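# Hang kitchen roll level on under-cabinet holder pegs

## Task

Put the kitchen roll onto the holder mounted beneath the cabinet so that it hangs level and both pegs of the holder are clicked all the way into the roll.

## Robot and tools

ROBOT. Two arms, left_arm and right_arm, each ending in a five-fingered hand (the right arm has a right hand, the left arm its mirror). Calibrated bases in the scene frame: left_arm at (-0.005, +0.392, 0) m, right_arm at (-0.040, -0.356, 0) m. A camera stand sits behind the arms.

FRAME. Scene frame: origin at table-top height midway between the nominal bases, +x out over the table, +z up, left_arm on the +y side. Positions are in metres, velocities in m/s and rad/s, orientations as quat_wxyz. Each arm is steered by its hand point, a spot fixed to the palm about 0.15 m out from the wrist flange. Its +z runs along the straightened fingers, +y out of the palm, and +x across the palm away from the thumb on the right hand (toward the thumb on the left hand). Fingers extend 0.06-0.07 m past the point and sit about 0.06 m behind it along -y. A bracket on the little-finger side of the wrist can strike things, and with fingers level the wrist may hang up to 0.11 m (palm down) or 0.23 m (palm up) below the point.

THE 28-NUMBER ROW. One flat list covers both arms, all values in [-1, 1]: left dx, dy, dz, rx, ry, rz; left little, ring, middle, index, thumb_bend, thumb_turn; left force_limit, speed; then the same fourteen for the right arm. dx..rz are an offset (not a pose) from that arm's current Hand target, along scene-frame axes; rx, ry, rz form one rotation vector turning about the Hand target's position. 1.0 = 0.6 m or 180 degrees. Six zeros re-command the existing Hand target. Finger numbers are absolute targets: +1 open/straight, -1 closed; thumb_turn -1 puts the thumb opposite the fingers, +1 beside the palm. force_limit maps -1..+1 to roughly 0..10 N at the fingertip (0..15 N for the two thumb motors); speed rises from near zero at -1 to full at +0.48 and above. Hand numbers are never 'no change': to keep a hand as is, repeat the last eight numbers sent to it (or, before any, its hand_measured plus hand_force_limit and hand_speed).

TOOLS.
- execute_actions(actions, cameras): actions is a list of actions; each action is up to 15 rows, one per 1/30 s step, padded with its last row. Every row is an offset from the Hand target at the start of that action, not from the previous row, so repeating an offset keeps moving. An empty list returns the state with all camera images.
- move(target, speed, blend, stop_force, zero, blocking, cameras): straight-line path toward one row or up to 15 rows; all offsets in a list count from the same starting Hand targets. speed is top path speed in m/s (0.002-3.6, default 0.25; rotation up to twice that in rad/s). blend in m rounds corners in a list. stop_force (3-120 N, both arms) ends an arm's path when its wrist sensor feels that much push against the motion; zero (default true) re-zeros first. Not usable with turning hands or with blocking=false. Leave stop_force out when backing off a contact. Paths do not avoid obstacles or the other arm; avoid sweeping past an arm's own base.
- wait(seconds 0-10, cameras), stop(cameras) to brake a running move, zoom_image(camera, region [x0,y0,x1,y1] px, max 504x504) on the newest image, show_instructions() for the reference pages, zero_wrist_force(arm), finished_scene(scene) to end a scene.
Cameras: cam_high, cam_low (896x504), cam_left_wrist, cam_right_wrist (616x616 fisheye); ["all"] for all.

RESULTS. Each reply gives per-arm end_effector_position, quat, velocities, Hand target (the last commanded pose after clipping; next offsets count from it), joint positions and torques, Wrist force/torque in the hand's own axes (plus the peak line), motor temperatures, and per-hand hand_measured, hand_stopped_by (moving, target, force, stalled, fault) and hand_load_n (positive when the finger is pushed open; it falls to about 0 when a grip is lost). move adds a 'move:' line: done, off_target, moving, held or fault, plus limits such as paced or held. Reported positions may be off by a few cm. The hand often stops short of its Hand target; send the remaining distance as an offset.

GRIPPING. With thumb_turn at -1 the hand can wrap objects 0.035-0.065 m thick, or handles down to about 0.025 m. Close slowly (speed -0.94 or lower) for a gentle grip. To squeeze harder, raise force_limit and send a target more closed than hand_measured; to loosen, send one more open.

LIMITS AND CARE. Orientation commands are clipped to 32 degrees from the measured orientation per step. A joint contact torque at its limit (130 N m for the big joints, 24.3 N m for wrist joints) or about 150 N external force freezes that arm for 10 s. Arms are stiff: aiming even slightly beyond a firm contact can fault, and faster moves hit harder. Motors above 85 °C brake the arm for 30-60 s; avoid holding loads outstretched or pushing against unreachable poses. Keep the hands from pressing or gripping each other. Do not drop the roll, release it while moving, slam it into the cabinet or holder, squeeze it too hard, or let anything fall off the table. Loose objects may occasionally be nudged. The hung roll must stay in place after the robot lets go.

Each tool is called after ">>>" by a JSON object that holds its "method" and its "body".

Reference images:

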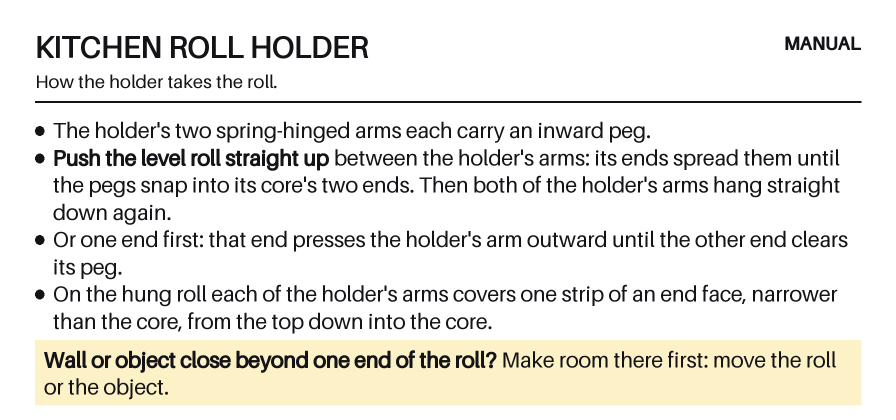

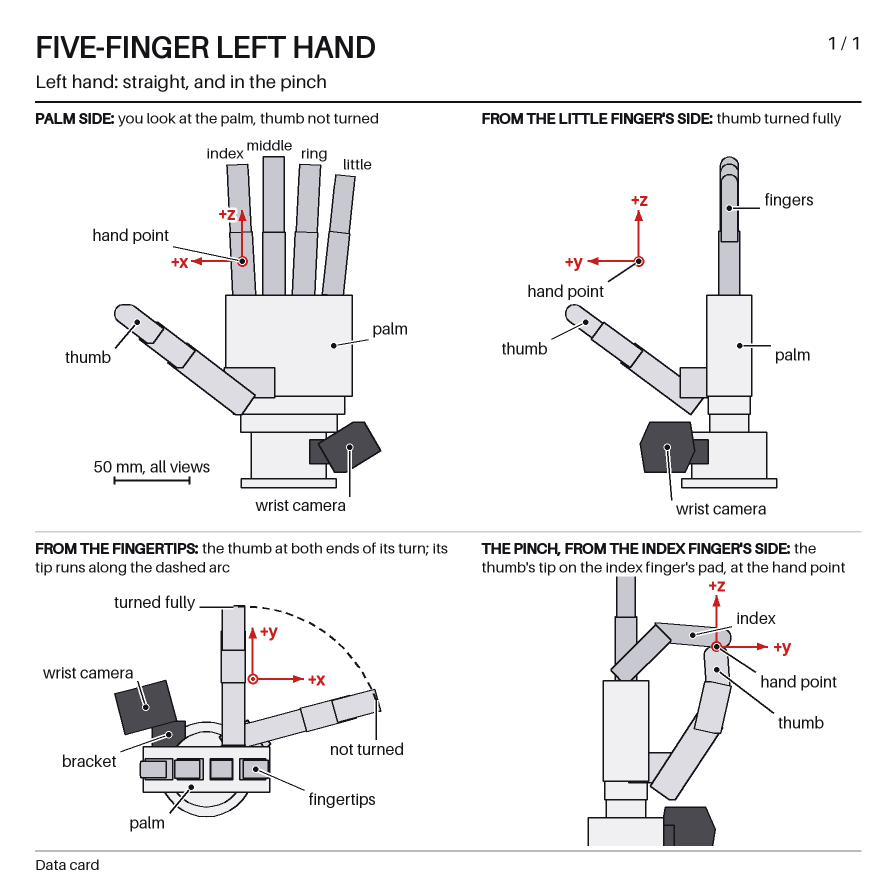

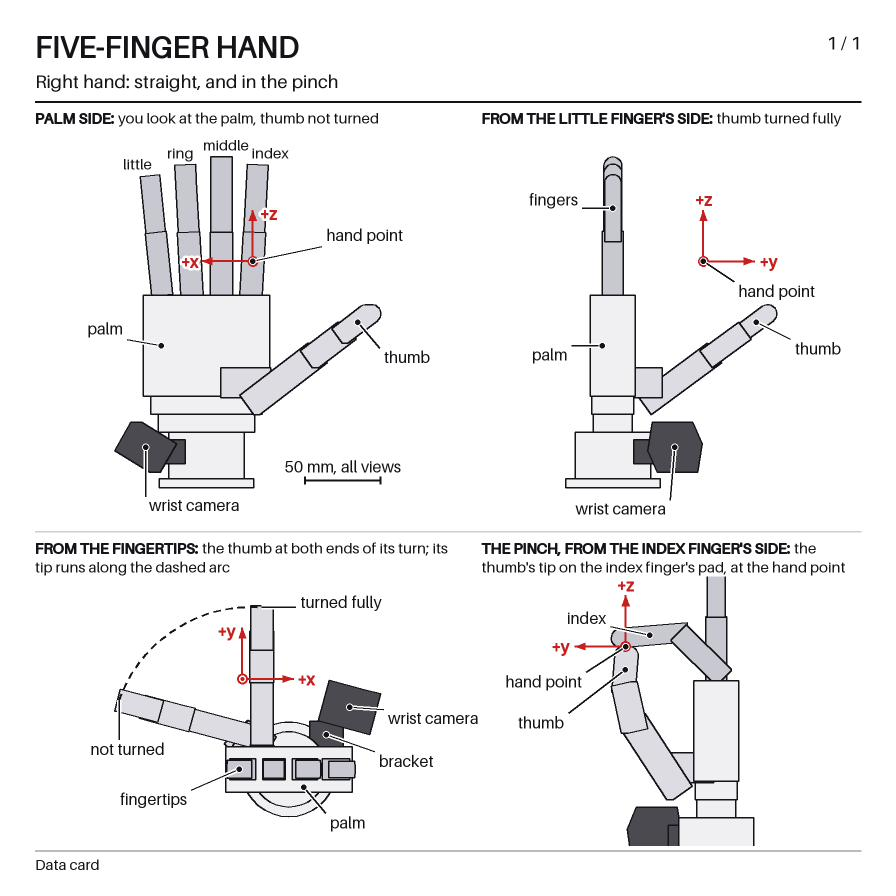

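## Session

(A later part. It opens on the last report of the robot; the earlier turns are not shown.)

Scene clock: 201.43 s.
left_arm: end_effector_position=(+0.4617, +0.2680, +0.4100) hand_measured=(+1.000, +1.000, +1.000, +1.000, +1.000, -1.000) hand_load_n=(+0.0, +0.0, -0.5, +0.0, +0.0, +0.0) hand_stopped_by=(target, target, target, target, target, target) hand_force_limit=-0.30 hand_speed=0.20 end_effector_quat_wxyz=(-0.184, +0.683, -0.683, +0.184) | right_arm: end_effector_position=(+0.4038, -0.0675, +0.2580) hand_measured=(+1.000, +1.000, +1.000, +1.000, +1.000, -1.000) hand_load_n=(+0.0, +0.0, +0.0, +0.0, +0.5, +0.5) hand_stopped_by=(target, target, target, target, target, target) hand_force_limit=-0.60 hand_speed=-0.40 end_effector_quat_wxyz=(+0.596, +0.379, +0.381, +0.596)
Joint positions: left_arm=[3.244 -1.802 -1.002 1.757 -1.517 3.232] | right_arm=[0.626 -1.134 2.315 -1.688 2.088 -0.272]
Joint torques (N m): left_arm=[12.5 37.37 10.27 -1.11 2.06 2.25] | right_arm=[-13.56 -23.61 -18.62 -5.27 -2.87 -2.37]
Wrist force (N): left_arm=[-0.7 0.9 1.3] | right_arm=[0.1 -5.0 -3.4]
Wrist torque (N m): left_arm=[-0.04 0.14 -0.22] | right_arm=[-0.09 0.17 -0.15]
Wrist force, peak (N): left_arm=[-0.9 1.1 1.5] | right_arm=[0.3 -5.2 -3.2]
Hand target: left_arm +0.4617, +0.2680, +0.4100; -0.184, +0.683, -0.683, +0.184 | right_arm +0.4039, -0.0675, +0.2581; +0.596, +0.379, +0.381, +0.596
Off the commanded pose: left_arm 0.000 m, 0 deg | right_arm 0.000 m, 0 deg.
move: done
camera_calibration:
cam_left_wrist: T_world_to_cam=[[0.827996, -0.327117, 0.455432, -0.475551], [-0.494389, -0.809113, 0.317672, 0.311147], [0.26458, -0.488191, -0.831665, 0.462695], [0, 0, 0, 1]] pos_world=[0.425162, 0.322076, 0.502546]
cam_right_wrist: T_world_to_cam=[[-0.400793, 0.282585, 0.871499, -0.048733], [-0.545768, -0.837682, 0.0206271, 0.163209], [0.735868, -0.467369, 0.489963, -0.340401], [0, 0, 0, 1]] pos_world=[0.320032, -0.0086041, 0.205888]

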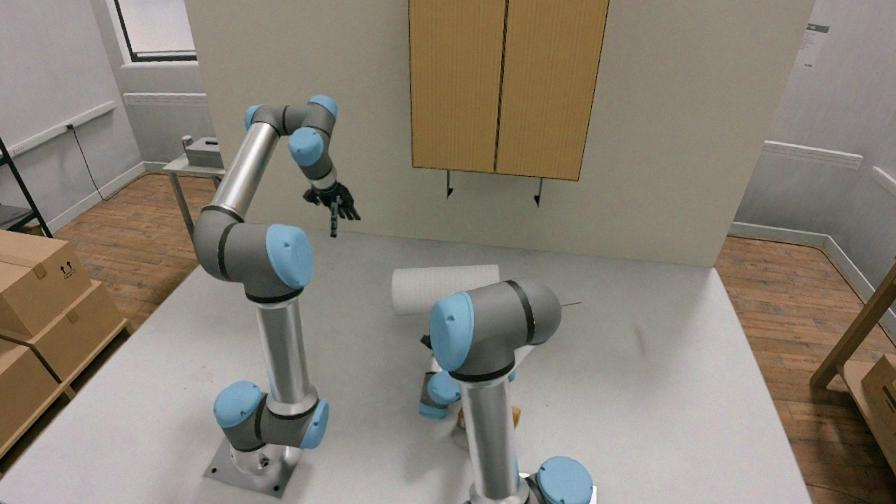

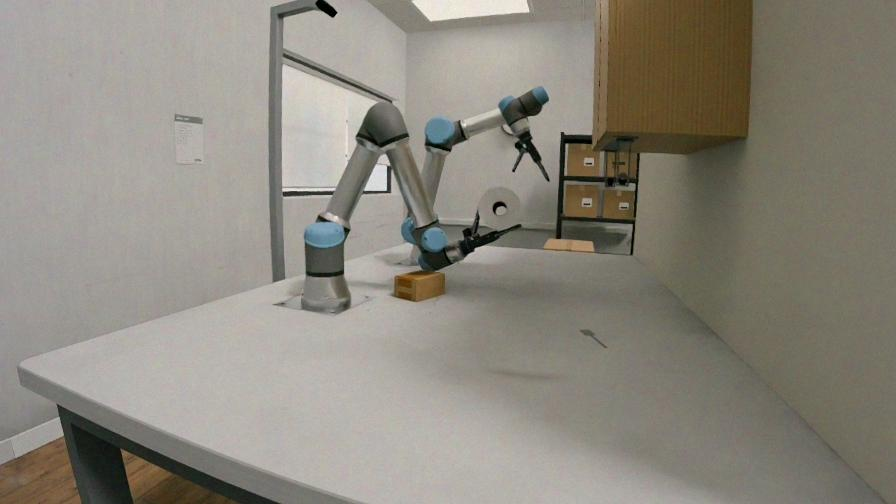

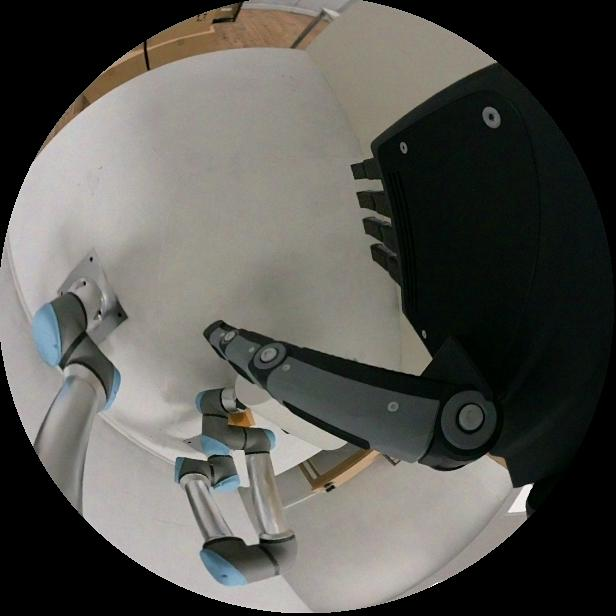

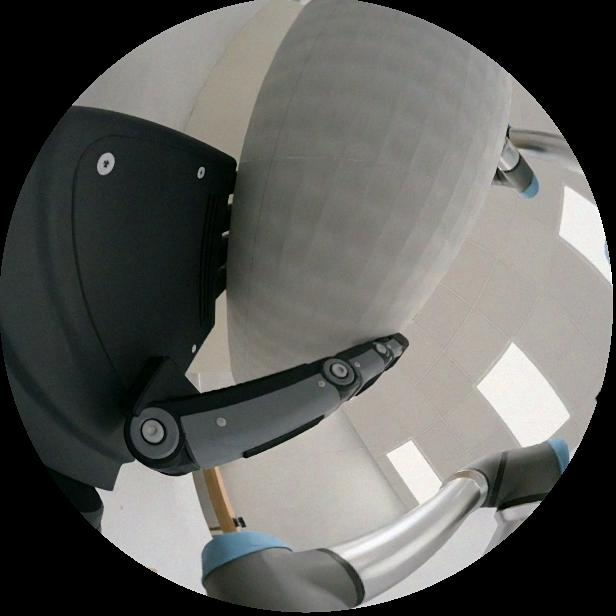

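>>> {"method": "move", "body": {"target": [0,0.05,0,-0.25,0,0.433,1,1,1,1,1,-1,-0.3,0.2,0.4268,-0.154,-0.038,0,0,0.0117,1,1,1,1,1,-1,-0.6,-0.4], "speed": 0.12}}

>>> {"method": "move", "body": {"target": [0,0.0,0,-0.25,0,0.433,1,1,1,1,1,-1,-0.3,0.2,0,0,0,0,0,0,1,1,1,1,1,-1,-0.6,-0.4], "speed": 0.4, "cameras": ["all"]}}

Scene clock: 209.70 s.
left_arm: end_effector_position=(+0.4617, +0.2981, +0.4100) hand_measured=(+1.000, +1.000, +1.000, +1.000, +1.000, -1.000) hand_load_n=(+0.0, +0.0, +0.0, +0.0, +0.0, +0.0) hand_stopped_by=(target, target, target, target, target, target) hand_force_limit=-0.30 hand_speed=0.20 end_effector_quat_wxyz=(-0.001, +0.966, +0.001, +0.259) | right_arm: end_effector_position=(+0.6599, -0.1599, +0.2353) hand_measured=(+1.000, +1.000, +1.000, +1.000, +1.000, -1.000) hand_load_n=(+0.0, +0.0, +0.0, +0.0, +0.0, +0.5) hand_stopped_by=(target, target, target, target, target, target) hand_force_limit=-0.60 hand_speed=-0.40 end_effector_quat_wxyz=(+0.585, +0.372, +0.388, +0.607)
Joint positions: left_arm=[3.466 -1.544 -1.413 1.888 -1.412 1.856] | right_arm=[0.211 -0.888 1.875 -1.426 1.685 -0.057]
Joint torques (N m): left_arm=[-8.9 27.81 7.89 1.15 -2.47 -2.26] | right_arm=[-13.77 -40.06 -24.68 -0.84 -2.42 2.41]
Wrist force (N): left_arm=[-0.7 0.1 1.2] | right_arm=[0.1 -5.0 -3.3]
Wrist torque (N m): left_arm=[-0.10 0.06 -0.11] | right_arm=[-0.11 0.16 -0.34]
Wrist force, peak (N): left_arm=[-1.1 0.6 1.6] | right_arm=[0.5 -5.5 -3.4]
Hand target: left_arm +0.4617, +0.2980, +0.4100; -0.001, +0.966, +0.001, +0.259 | right_arm +0.6599, -0.1599, +0.2353; +0.585, +0.372, +0.388, +0.607
Off the commanded pose: left_arm 0.000 m, 0 deg | right_arm 0.000 m, 0 deg.
move: done

Scene clock: 212.53 s.
left_arm: end_effector_position=(+0.4617, +0.2980, +0.4100) hand_measured=(+1.000, +1.000, +1.000, +1.000, +1.000, -1.000) hand_load_n=(+0.0, +0.0, +0.0, +0.0, +0.0, +0.0) hand_stopped_by=(target, target, target, target, target, target) hand_force_limit=-0.30 hand_speed=0.20 end_effector_quat_wxyz=(+0.182, +0.683, +0.684, +0.182) | right_arm: end_effector_position=(+0.6599, -0.1599, +0.2353) hand_measured=(+1.000, +1.000, +1.000, +1.000, +1.000, -1.000) hand_load_n=(+0.0, +0.0, +0.0, +0.0, +0.0, +0.5) hand_stopped_by=(target, target, target, target, target, target) hand_force_limit=-0.60 hand_speed=-0.40 end_effector_quat_wxyz=(+0.585, +0.372, +0.388, +0.607)
Joint positions: left_arm=[3.169 -1.535 -1.455 1.939 -1.556 0.026] | right_arm=[0.211 -0.888 1.875 -1.426 1.685 -0.057]
Joint torques (N m): left_arm=[-11.86 4.39 28.09 -3.86 -2.55 -2.48] | right_arm=[-13.68 -39.51 -26.29 -0.98 -2.36 2.46]
Wrist force (N): left_arm=[-1.0 -0.4 0.4] | right_arm=[0.1 -5.0 -3.2]
Wrist torque (N m): left_arm=[-0.10 0.12 -0.05] | right_arm=[-0.11 0.17 -0.34]
Wrist force, peak (N): left_arm=[-1.4 -0.4 0.7] | right_arm=[0.0 -5.4 -3.3]
Hand target: left_arm +0.4617, +0.2980, +0.4100; +0.182, +0.683, +0.684, +0.182 | right_arm +0.6599, -0.1599, +0.2353; +0.585, +0.372, +0.388, +0.607
Off the commanded pose: left_arm 0.000 m, 0 deg | right_arm 0.000 m, 0 deg.
move: done
camera_calibration:
cam_left_wrist: T_world_to_cam=[[-0.808298, 0.327335, -0.489393, 0.482019], [-0.027764, 0.809093, 0.587025, -0.472718], [0.588119, 0.488079, -0.6449, -0.0396114], [0, 0, 0, 1]] pos_world=[0.399787, 0.244024, 0.487849]
cam_right_wrist: T_world_to_cam=[[-0.411209, 0.267536, 0.871397, 0.104384], [-0.514653, -0.857158, 0.0203017, 0.202548], [0.752356, -0.440119, 0.490159, -0.567488], [0, 0, 0, 1]] pos_world=[0.574119, -0.104073, 0.183087]

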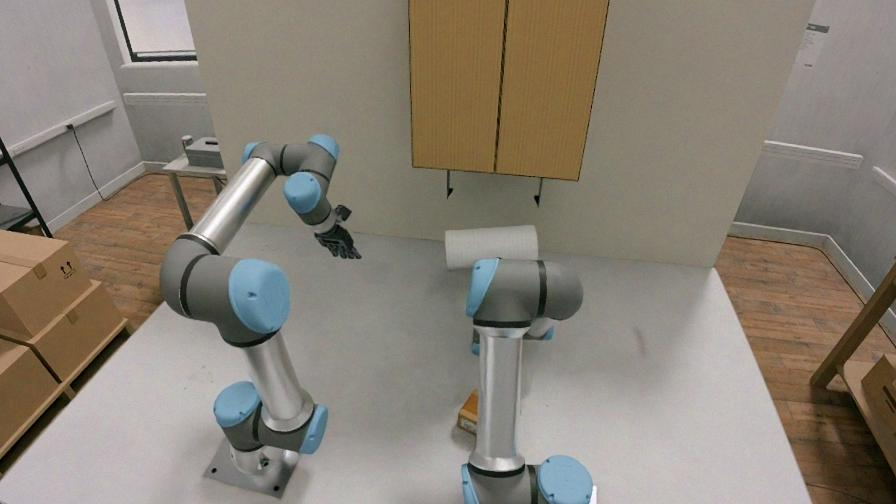

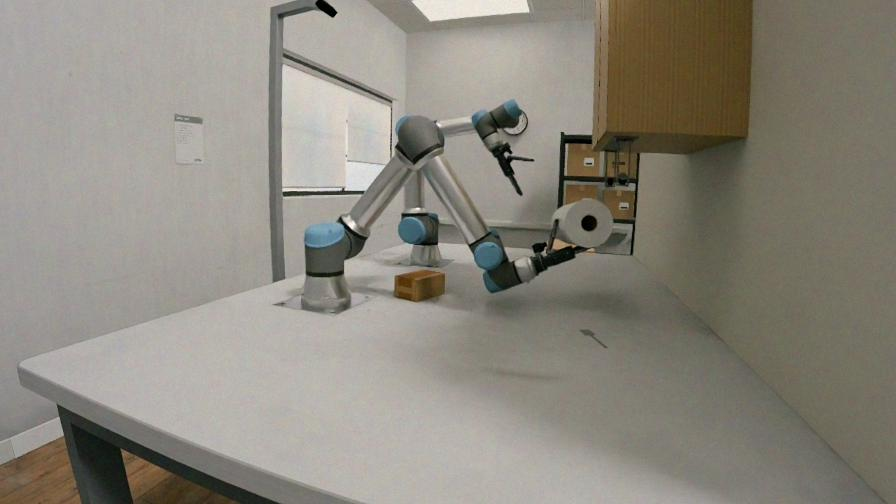

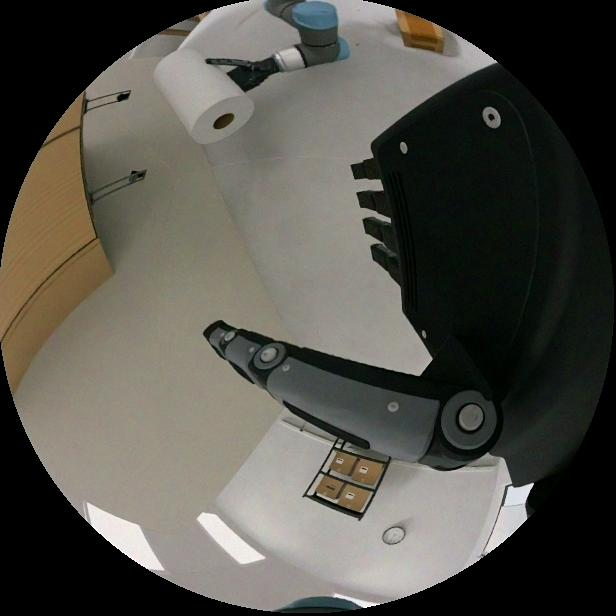

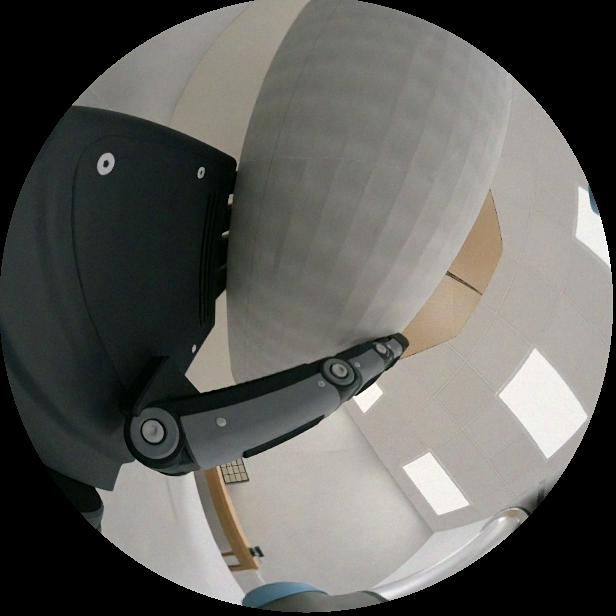

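>>> {"method": "zoom_image", "body": {"camera": "cam_low", "region": [520, 130, 660, 290]}}

>>> {"method": "zoom_image", "body": {"camera": "cam_high", "region": [400, 150, 600, 350]}}

>>> {"method": "zoom_image", "body": {"camera": "cam_left_wrist", "region": [60, 0, 320, 240]}}

Scaled by 3.150.

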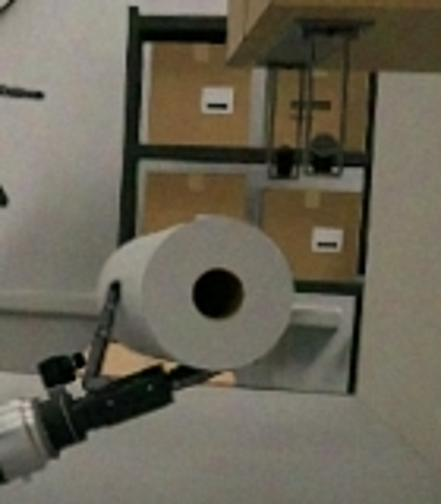

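Scaled by 2.520.

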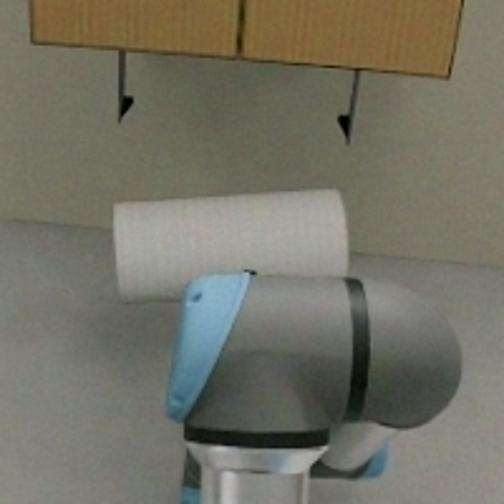

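Scaled by 1.938 from the camera's 616x616 image, which has a finer 880x880 frame.

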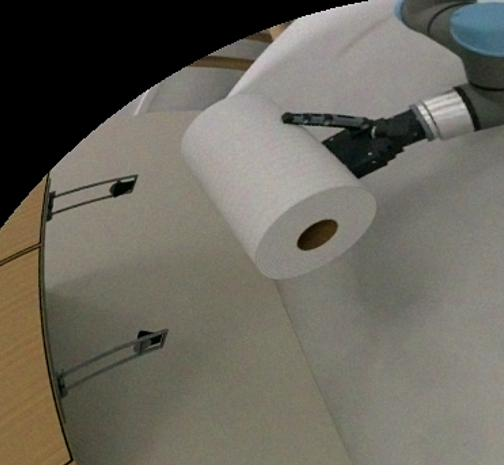

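>>> {"method": "move", "body": {"target": [0,0,0,0,0,0,1,1,1,1,1,-1,-0.3,0.2,0.09,0.04,-0.0033,0.0175,0,-0.0473,1,1,1,1,1,-1,-0.6,-0.4], "speed": 0.06, "cameras": ["all"]}}

>>> {"method": "zoom_image", "body": {"camera": "cam_low", "region": [540, 110, 680, 270]}}

>>> {"method": "zoom_image", "body": {"camera": "cam_high", "region": [420, 150, 570, 270]}}

>>> {"method": "zoom_image", "body": {"camera": "cam_left_wrist", "region": [60, 40, 280, 240]}}

Scene clock: 219.97 s.
left_arm: end_effector_position=(+0.4617, +0.2980, +0.4100) hand_measured=(+1.000, +1.000, +1.000, +1.000, +1.000, -1.000) hand_load_n=(+0.0, +0.5, +0.0, +0.0, +0.0, +0.0) hand_stopped_by=(target, target, target, target, target, target) hand_force_limit=-0.30 hand_speed=0.20 end_effector_quat_wxyz=(+0.182, +0.683, +0.684, +0.182) | right_arm: end_effector_position=(+0.7139, -0.1359, +0.2333) hand_measured=(+1.000, +1.000, +1.000, +1.000, +1.000, -1.000) hand_load_n=(+0.0, +0.0, +0.0, +0.0, +0.5, +0.5) hand_stopped_by=(target, target, target, target, target, target) hand_force_limit=-0.60 hand_speed=-0.40 end_effector_quat_wxyz=(+0.618, +0.415, +0.343, +0.573)
Joint positions: left_arm=[3.169 -1.535 -1.455 1.939 -1.557 0.026] | right_arm=[0.297 -0.769 1.615 -1.31 1.919 -0.112]
Joint torques (N m): left_arm=[-11.41 4.41 27.76 -3.77 -2.52 -2.37] | right_arm=[12 -47 -27.53 -0.88 1.87 -2.35]
Wrist force (N): left_arm=[-1.3 -0.4 0.5] | right_arm=[0.1 -4.9 -3.3]
Wrist torque (N m): left_arm=[-0.10 0.17 -0.07] | right_arm=[-0.09 0.10 -0.13]
Wrist force, peak (N): left_arm=[-1.3 -0.5 0.6] | right_arm=[0.2 -5.3 -3.7]
Hand target: left_arm +0.4617, +0.2980, +0.4100; +0.182, +0.683, +0.684, +0.182 | right_arm +0.7139, -0.1359, +0.2333; +0.618, +0.415, +0.343, +0.573
Off the commanded pose: left_arm 0.000 m, 0 deg | right_arm 0.000 m, 0 deg.
move: done
camera_calibration:
cam_left_wrist: T_world_to_cam=[[-0.808392, 0.327192, -0.489334, 0.482063], [-0.0278433, 0.809105, 0.587004, -0.472679], [0.587986, 0.488154, -0.644964, -0.0395454], [0, 0, 0, 1]] pos_world=[0.399787, 0.244024, 0.487849]
cam_right_wrist: T_world_to_cam=[[-0.370669, 0.277368, 0.886381, 0.0907628], [-0.635767, -0.771493, -0.0244494, 0.359449], [0.677056, -0.572595, 0.46231, -0.554332], [0, 0, 0, 1]] pos_world=[0.637483, -0.0652695, 0.184611]

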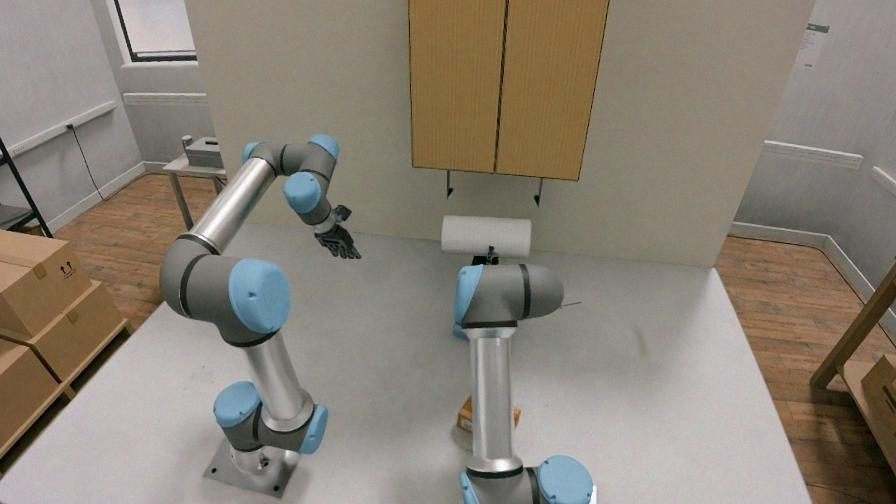

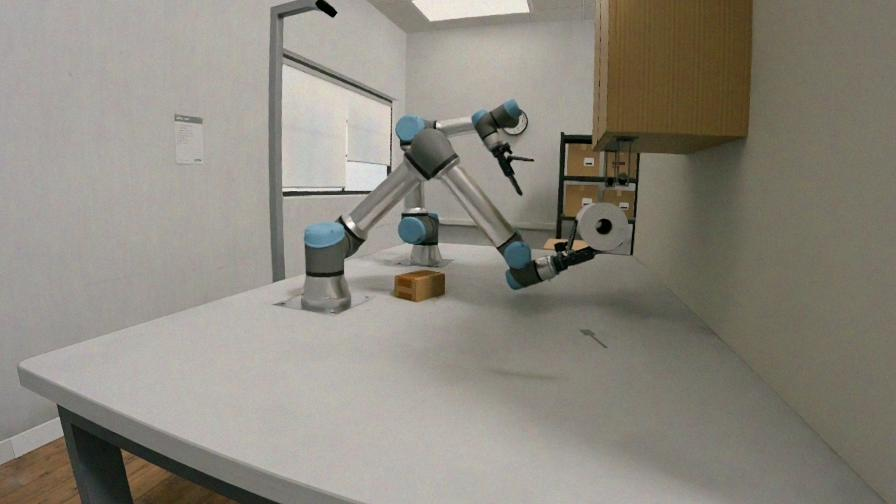

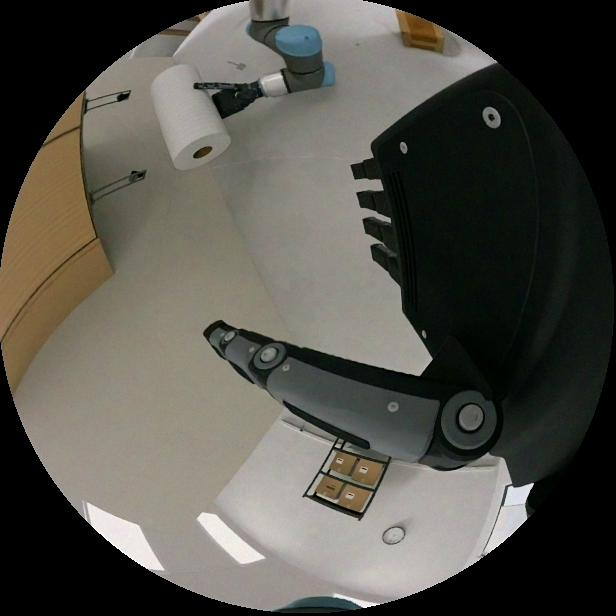

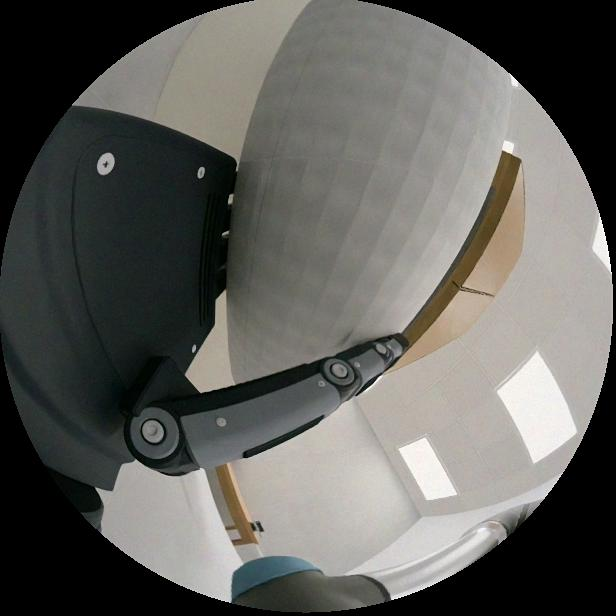

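Scaled by 3.150.

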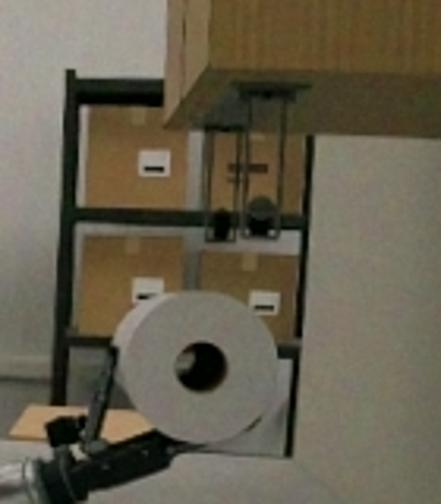

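Scaled by 3.360.

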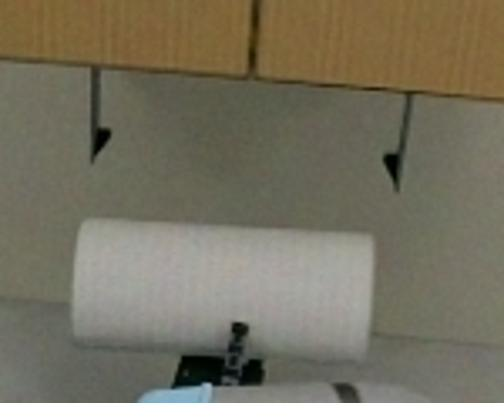

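Scaled by 2.291 from the camera's 616x616 image, which has a finer 880x880 frame.

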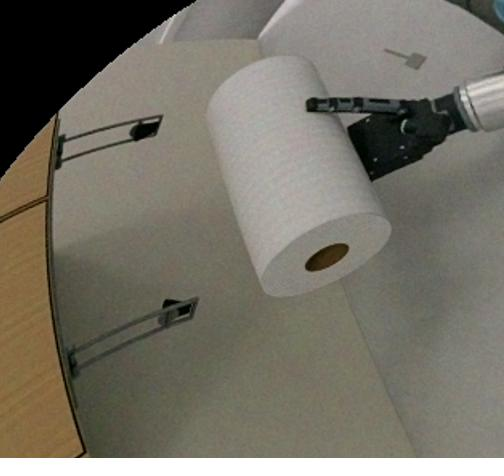

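>>> {"method": "move", "body": {"target": [0,0,0,0,0,0,1,1,1,1,1,-1,-0.3,0.2,0.0633,-0.0133,0.0333,0.0102,0,0.005,1,1,1,1,1,-1,-0.6,-0.4], "speed": 0.06, "cameras": ["all"]}}

>>> {"method": "zoom_image", "body": {"camera": "cam_low", "region": [560, 120, 680, 260]}}

>>> {"method": "zoom_image", "body": {"camera": "cam_high", "region": [430, 150, 560, 250]}}

>>> {"method": "zoom_image", "body": {"camera": "cam_left_wrist", "region": [60, 40, 280, 240]}}

Scene clock: 224.13 s.
left_arm: end_effector_position=(+0.4617, +0.2980, +0.4100) hand_measured=(+1.000, +1.000, +1.000, +1.000, +1.000, -1.000) hand_load_n=(+0.0, +0.0, +0.0, -0.5, +0.0, +0.0) hand_stopped_by=(target, target, target, target, target, target) hand_force_limit=-0.30 hand_speed=0.20 end_effector_quat_wxyz=(+0.182, +0.683, +0.684, +0.182) | right_arm: end_effector_position=(+0.7518, -0.1438, +0.2532) hand_measured=(+1.000, +1.000, +1.000, +1.000, +1.000, -1.000) hand_load_n=(+0.0, +0.0, +0.0, +0.0, +0.0, +0.5) hand_stopped_by=(target, target, target, target, target, target) hand_force_limit=-0.60 hand_speed=-0.40 end_effector_quat_wxyz=(+0.607, +0.422, +0.337, +0.583)
Joint positions: left_arm=[3.169 -1.535 -1.455 1.939 -1.557 0.026] | right_arm=[0.274 -0.754 1.501 -1.203 1.898 -0.064]
Joint torques (N m): left_arm=[-11.29 4.23 27.94 -3.8 -2.48 -2.24] | right_arm=[-13.62 -47.9 -27.7 -0.77 -2.75 2.24]
Wrist force (N): left_arm=[-0.8 -0.5 0.4] | right_arm=[-0.1 -5.6 -2.8]
Wrist torque (N m): left_arm=[-0.12 0.09 -0.04] | right_arm=[-0.22 0.10 -0.32]
Wrist force, peak (N): left_arm=[-1.4 -0.4 0.6] | right_arm=[0.0 -5.6 -3.4]
Hand target: left_arm +0.4617, +0.2980, +0.4100; +0.182, +0.683, +0.684, +0.182 | right_arm +0.7519, -0.1439, +0.2533; +0.607, +0.422, +0.337, +0.583
Off the commanded pose: left_arm 0.000 m, 0 deg | right_arm 0.000 m, 0 deg.
move: done
camera_calibration:
cam_left_wrist: T_world_to_cam=[[-0.808392, 0.327192, -0.489334, 0.482063], [-0.0278433, 0.809105, 0.587004, -0.472679], [0.587986, 0.488154, -0.644964, -0.0395454], [0, 0, 0, 1]] pos_world=[0.399787, 0.244024, 0.487849]
cam_right_wrist: T_world_to_cam=[[-0.374627, 0.24303, 0.894757, 0.0852437], [-0.623745, -0.780073, -0.0492759, 0.373946], [0.686001, -0.57656, 0.443825, -0.596345], [0, 0, 0, 1]] pos_world=[0.674275, -0.07284, 0.206827]

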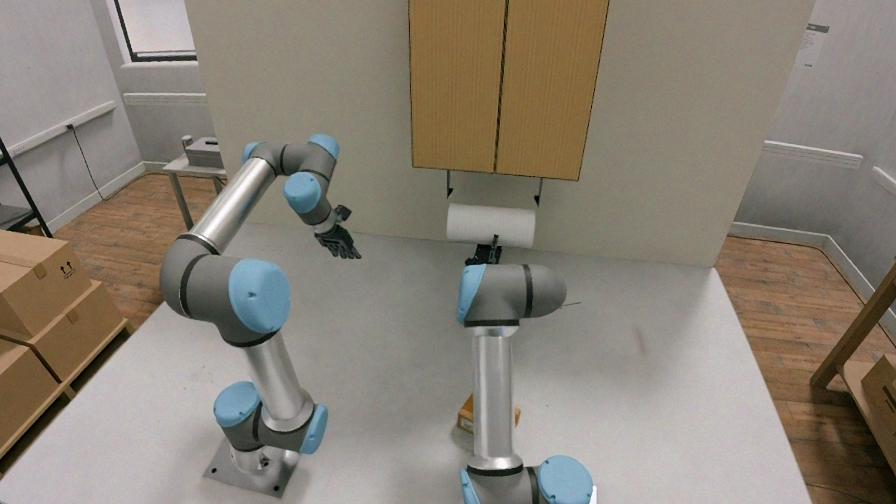

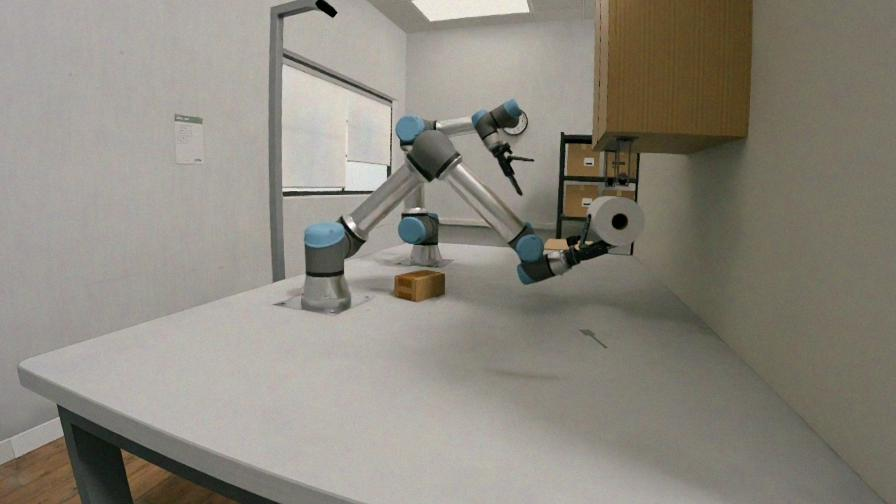

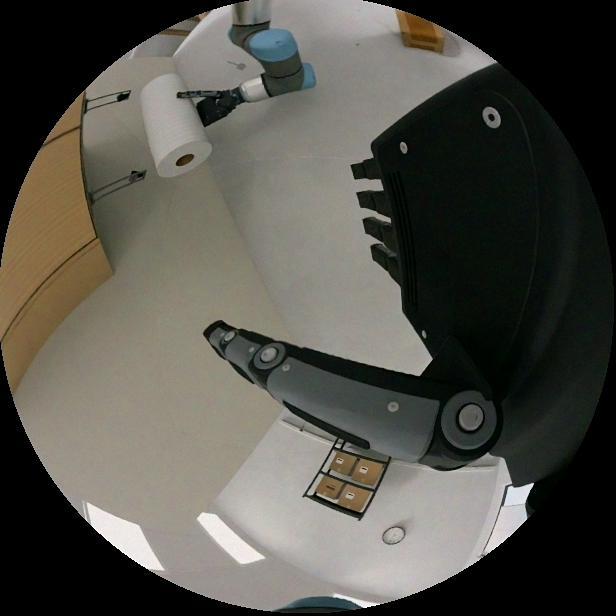

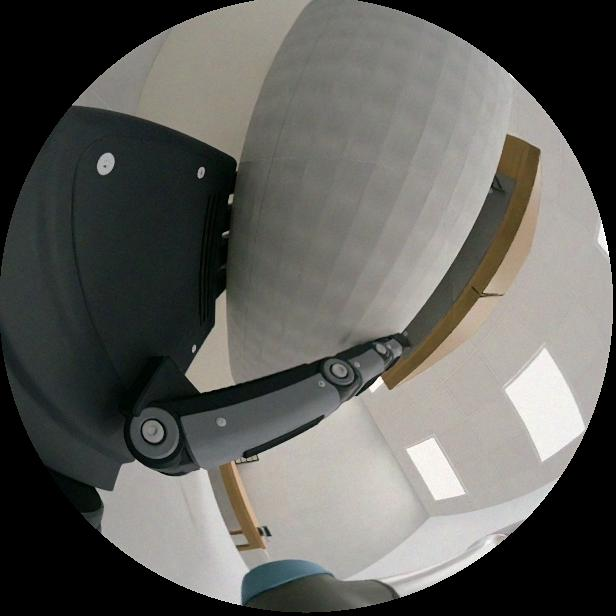

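Scaled by 3.600.

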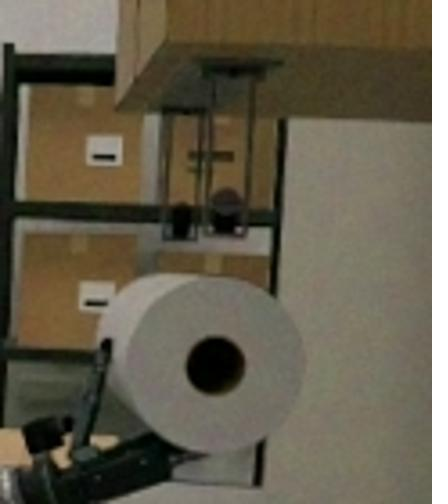

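Scaled by 3.877.

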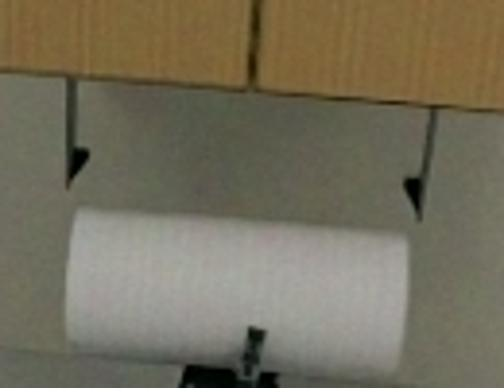

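Scaled by 2.291 from the camera's 616x616 image, which has a finer 880x880 frame.

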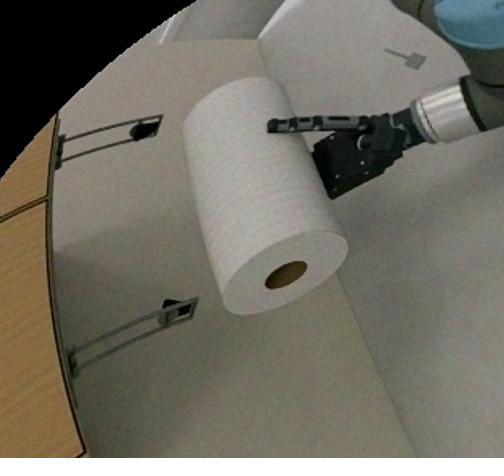

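>>> {"method": "move", "body": {"target": [0,0,0,0,0,0,1,1,1,1,1,-1,-0.3,0.2,0.0,0.0092,0.05,0.0057,0,0,1,1,1,1,1,-1,-0.6,-0.4], "speed": 0.05, "cameras": ["all"]}}

>>> {"method": "zoom_image", "body": {"camera": "cam_low", "region": [560, 120, 680, 260]}}

>>> {"method": "zoom_image", "body": {"camera": "cam_high", "region": [430, 150, 560, 250]}}

>>> {"method": "zoom_image", "body": {"camera": "cam_left_wrist", "region": [60, 60, 260, 240]}}

Scene clock: 229.17 s.
left_arm: end_effector_position=(+0.4617, +0.2980, +0.4100) hand_measured=(+1.000, +1.000, +1.000, +1.000, +1.000, -1.000) hand_load_n=(+0.0, +0.0, +0.0, +0.0, +0.0, +0.0) hand_stopped_by=(target, target, target, target, target, target) hand_force_limit=-0.30 hand_speed=0.20 end_effector_quat_wxyz=(+0.182, +0.683, +0.684, +0.182) | right_arm: end_effector_position=(+0.7519, -0.1384, +0.2831) hand_measured=(+1.000, +1.000, +1.000, +1.000, +1.000, -1.000) hand_load_n=(+0.0, +0.0, +0.0, +0.0, +0.5, +1.0) hand_stopped_by=(target, target, target, target, target, target) hand_force_limit=-0.60 hand_speed=-0.40 end_effector_quat_wxyz=(+0.603, +0.428, +0.331, +0.586)
Joint positions: left_arm=[3.169 -1.535 -1.455 1.939 -1.557 0.026] | right_arm=[0.286 -0.795 1.481 -1.141 1.916 -0.053]
Joint torques (N m): left_arm=[-11.54 4.72 28.05 -3.73 -2.37 -2.18] | right_arm=[12.63 -66.56 -31.02 -0.89 1.96 2.4]
Wrist force (N): left_arm=[-1.2 -0.4 0.6] | right_arm=[-0.6 -5.5 -3.1]
Wrist torque (N m): left_arm=[-0.12 0.16 -0.07] | right_arm=[-0.17 0.13 -0.31]
Wrist force, peak (N): left_arm=[-1.4 -0.5 0.5] | right_arm=[0.2 -6.1 -3.8]
Hand target: left_arm +0.4617, +0.2980, +0.4100; +0.182, +0.683, +0.684, +0.182 | right_arm +0.7519, -0.1383, +0.2833; +0.603, +0.428, +0.331, +0.586
Off the commanded pose: left_arm 0.000 m, 0 deg | right_arm 0.000 m, 0 deg.
move: done
camera_calibration:
cam_left_wrist: T_world_to_cam=[[-0.808392, 0.327192, -0.489334, 0.482063], [-0.0278433, 0.809105, 0.587004, -0.472679], [0.587986, 0.488154, -0.644964, -0.0395454], [0, 0, 0, 1]] pos_world=[0.399787, 0.244024, 0.487849]
cam_right_wrist: T_world_to_cam=[[-0.374692, 0.226931, 0.898948, 0.0538073], [-0.623711, -0.779088, -0.0632969, 0.383823], [0.685996, -0.584401, 0.433458, -0.604696], [0, 0, 0, 1]] pos_world=[0.674375, -0.066564, 0.238035]

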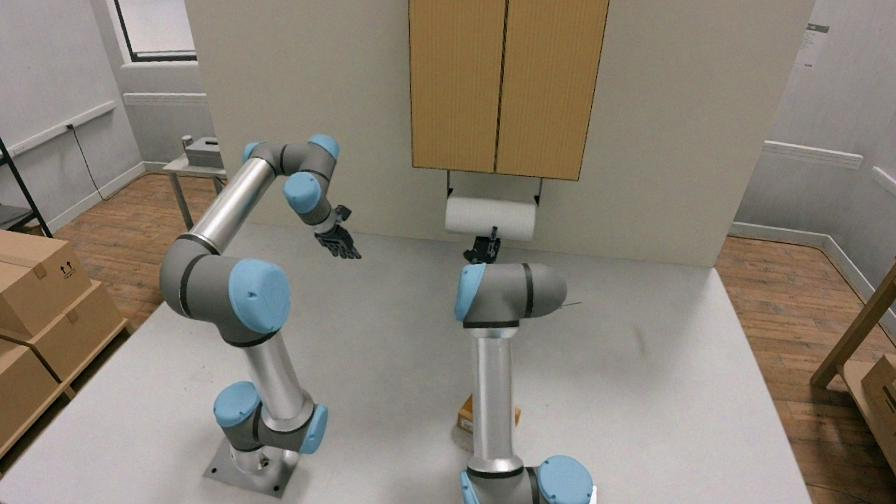

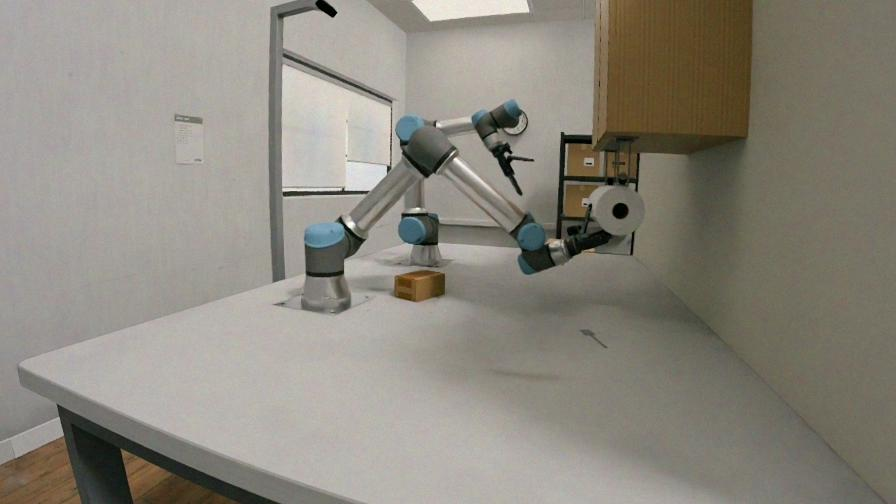

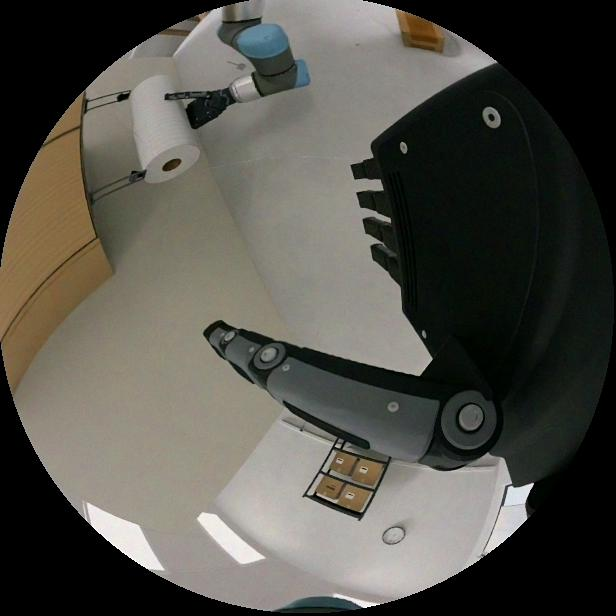

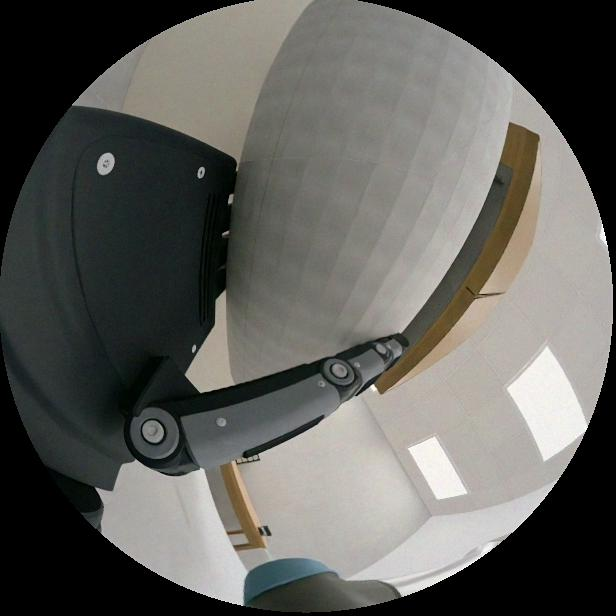

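Scaled by 3.600.

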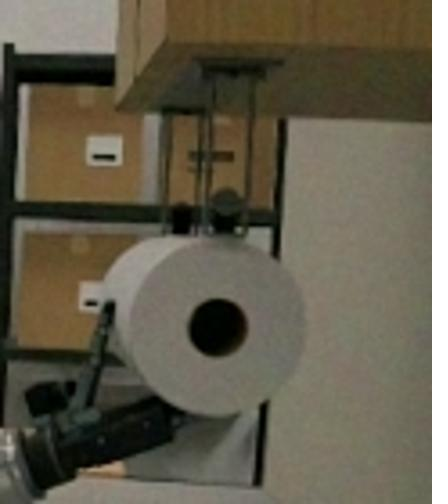

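Scaled by 3.877.

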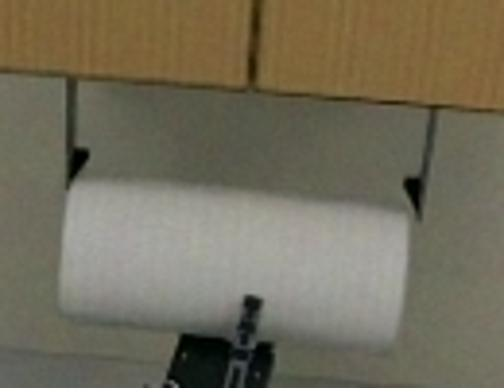

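Scaled by 2.520 from the camera's 616x616 image, which has a finer 880x880 frame.

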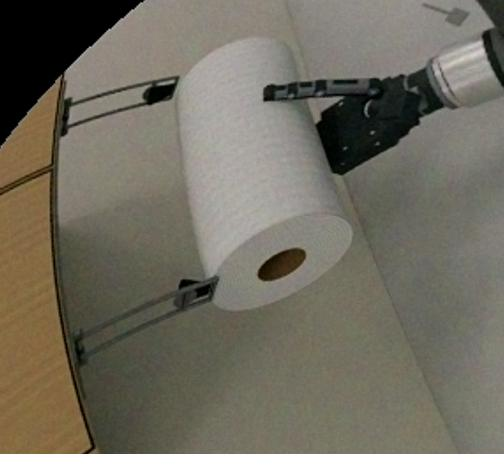

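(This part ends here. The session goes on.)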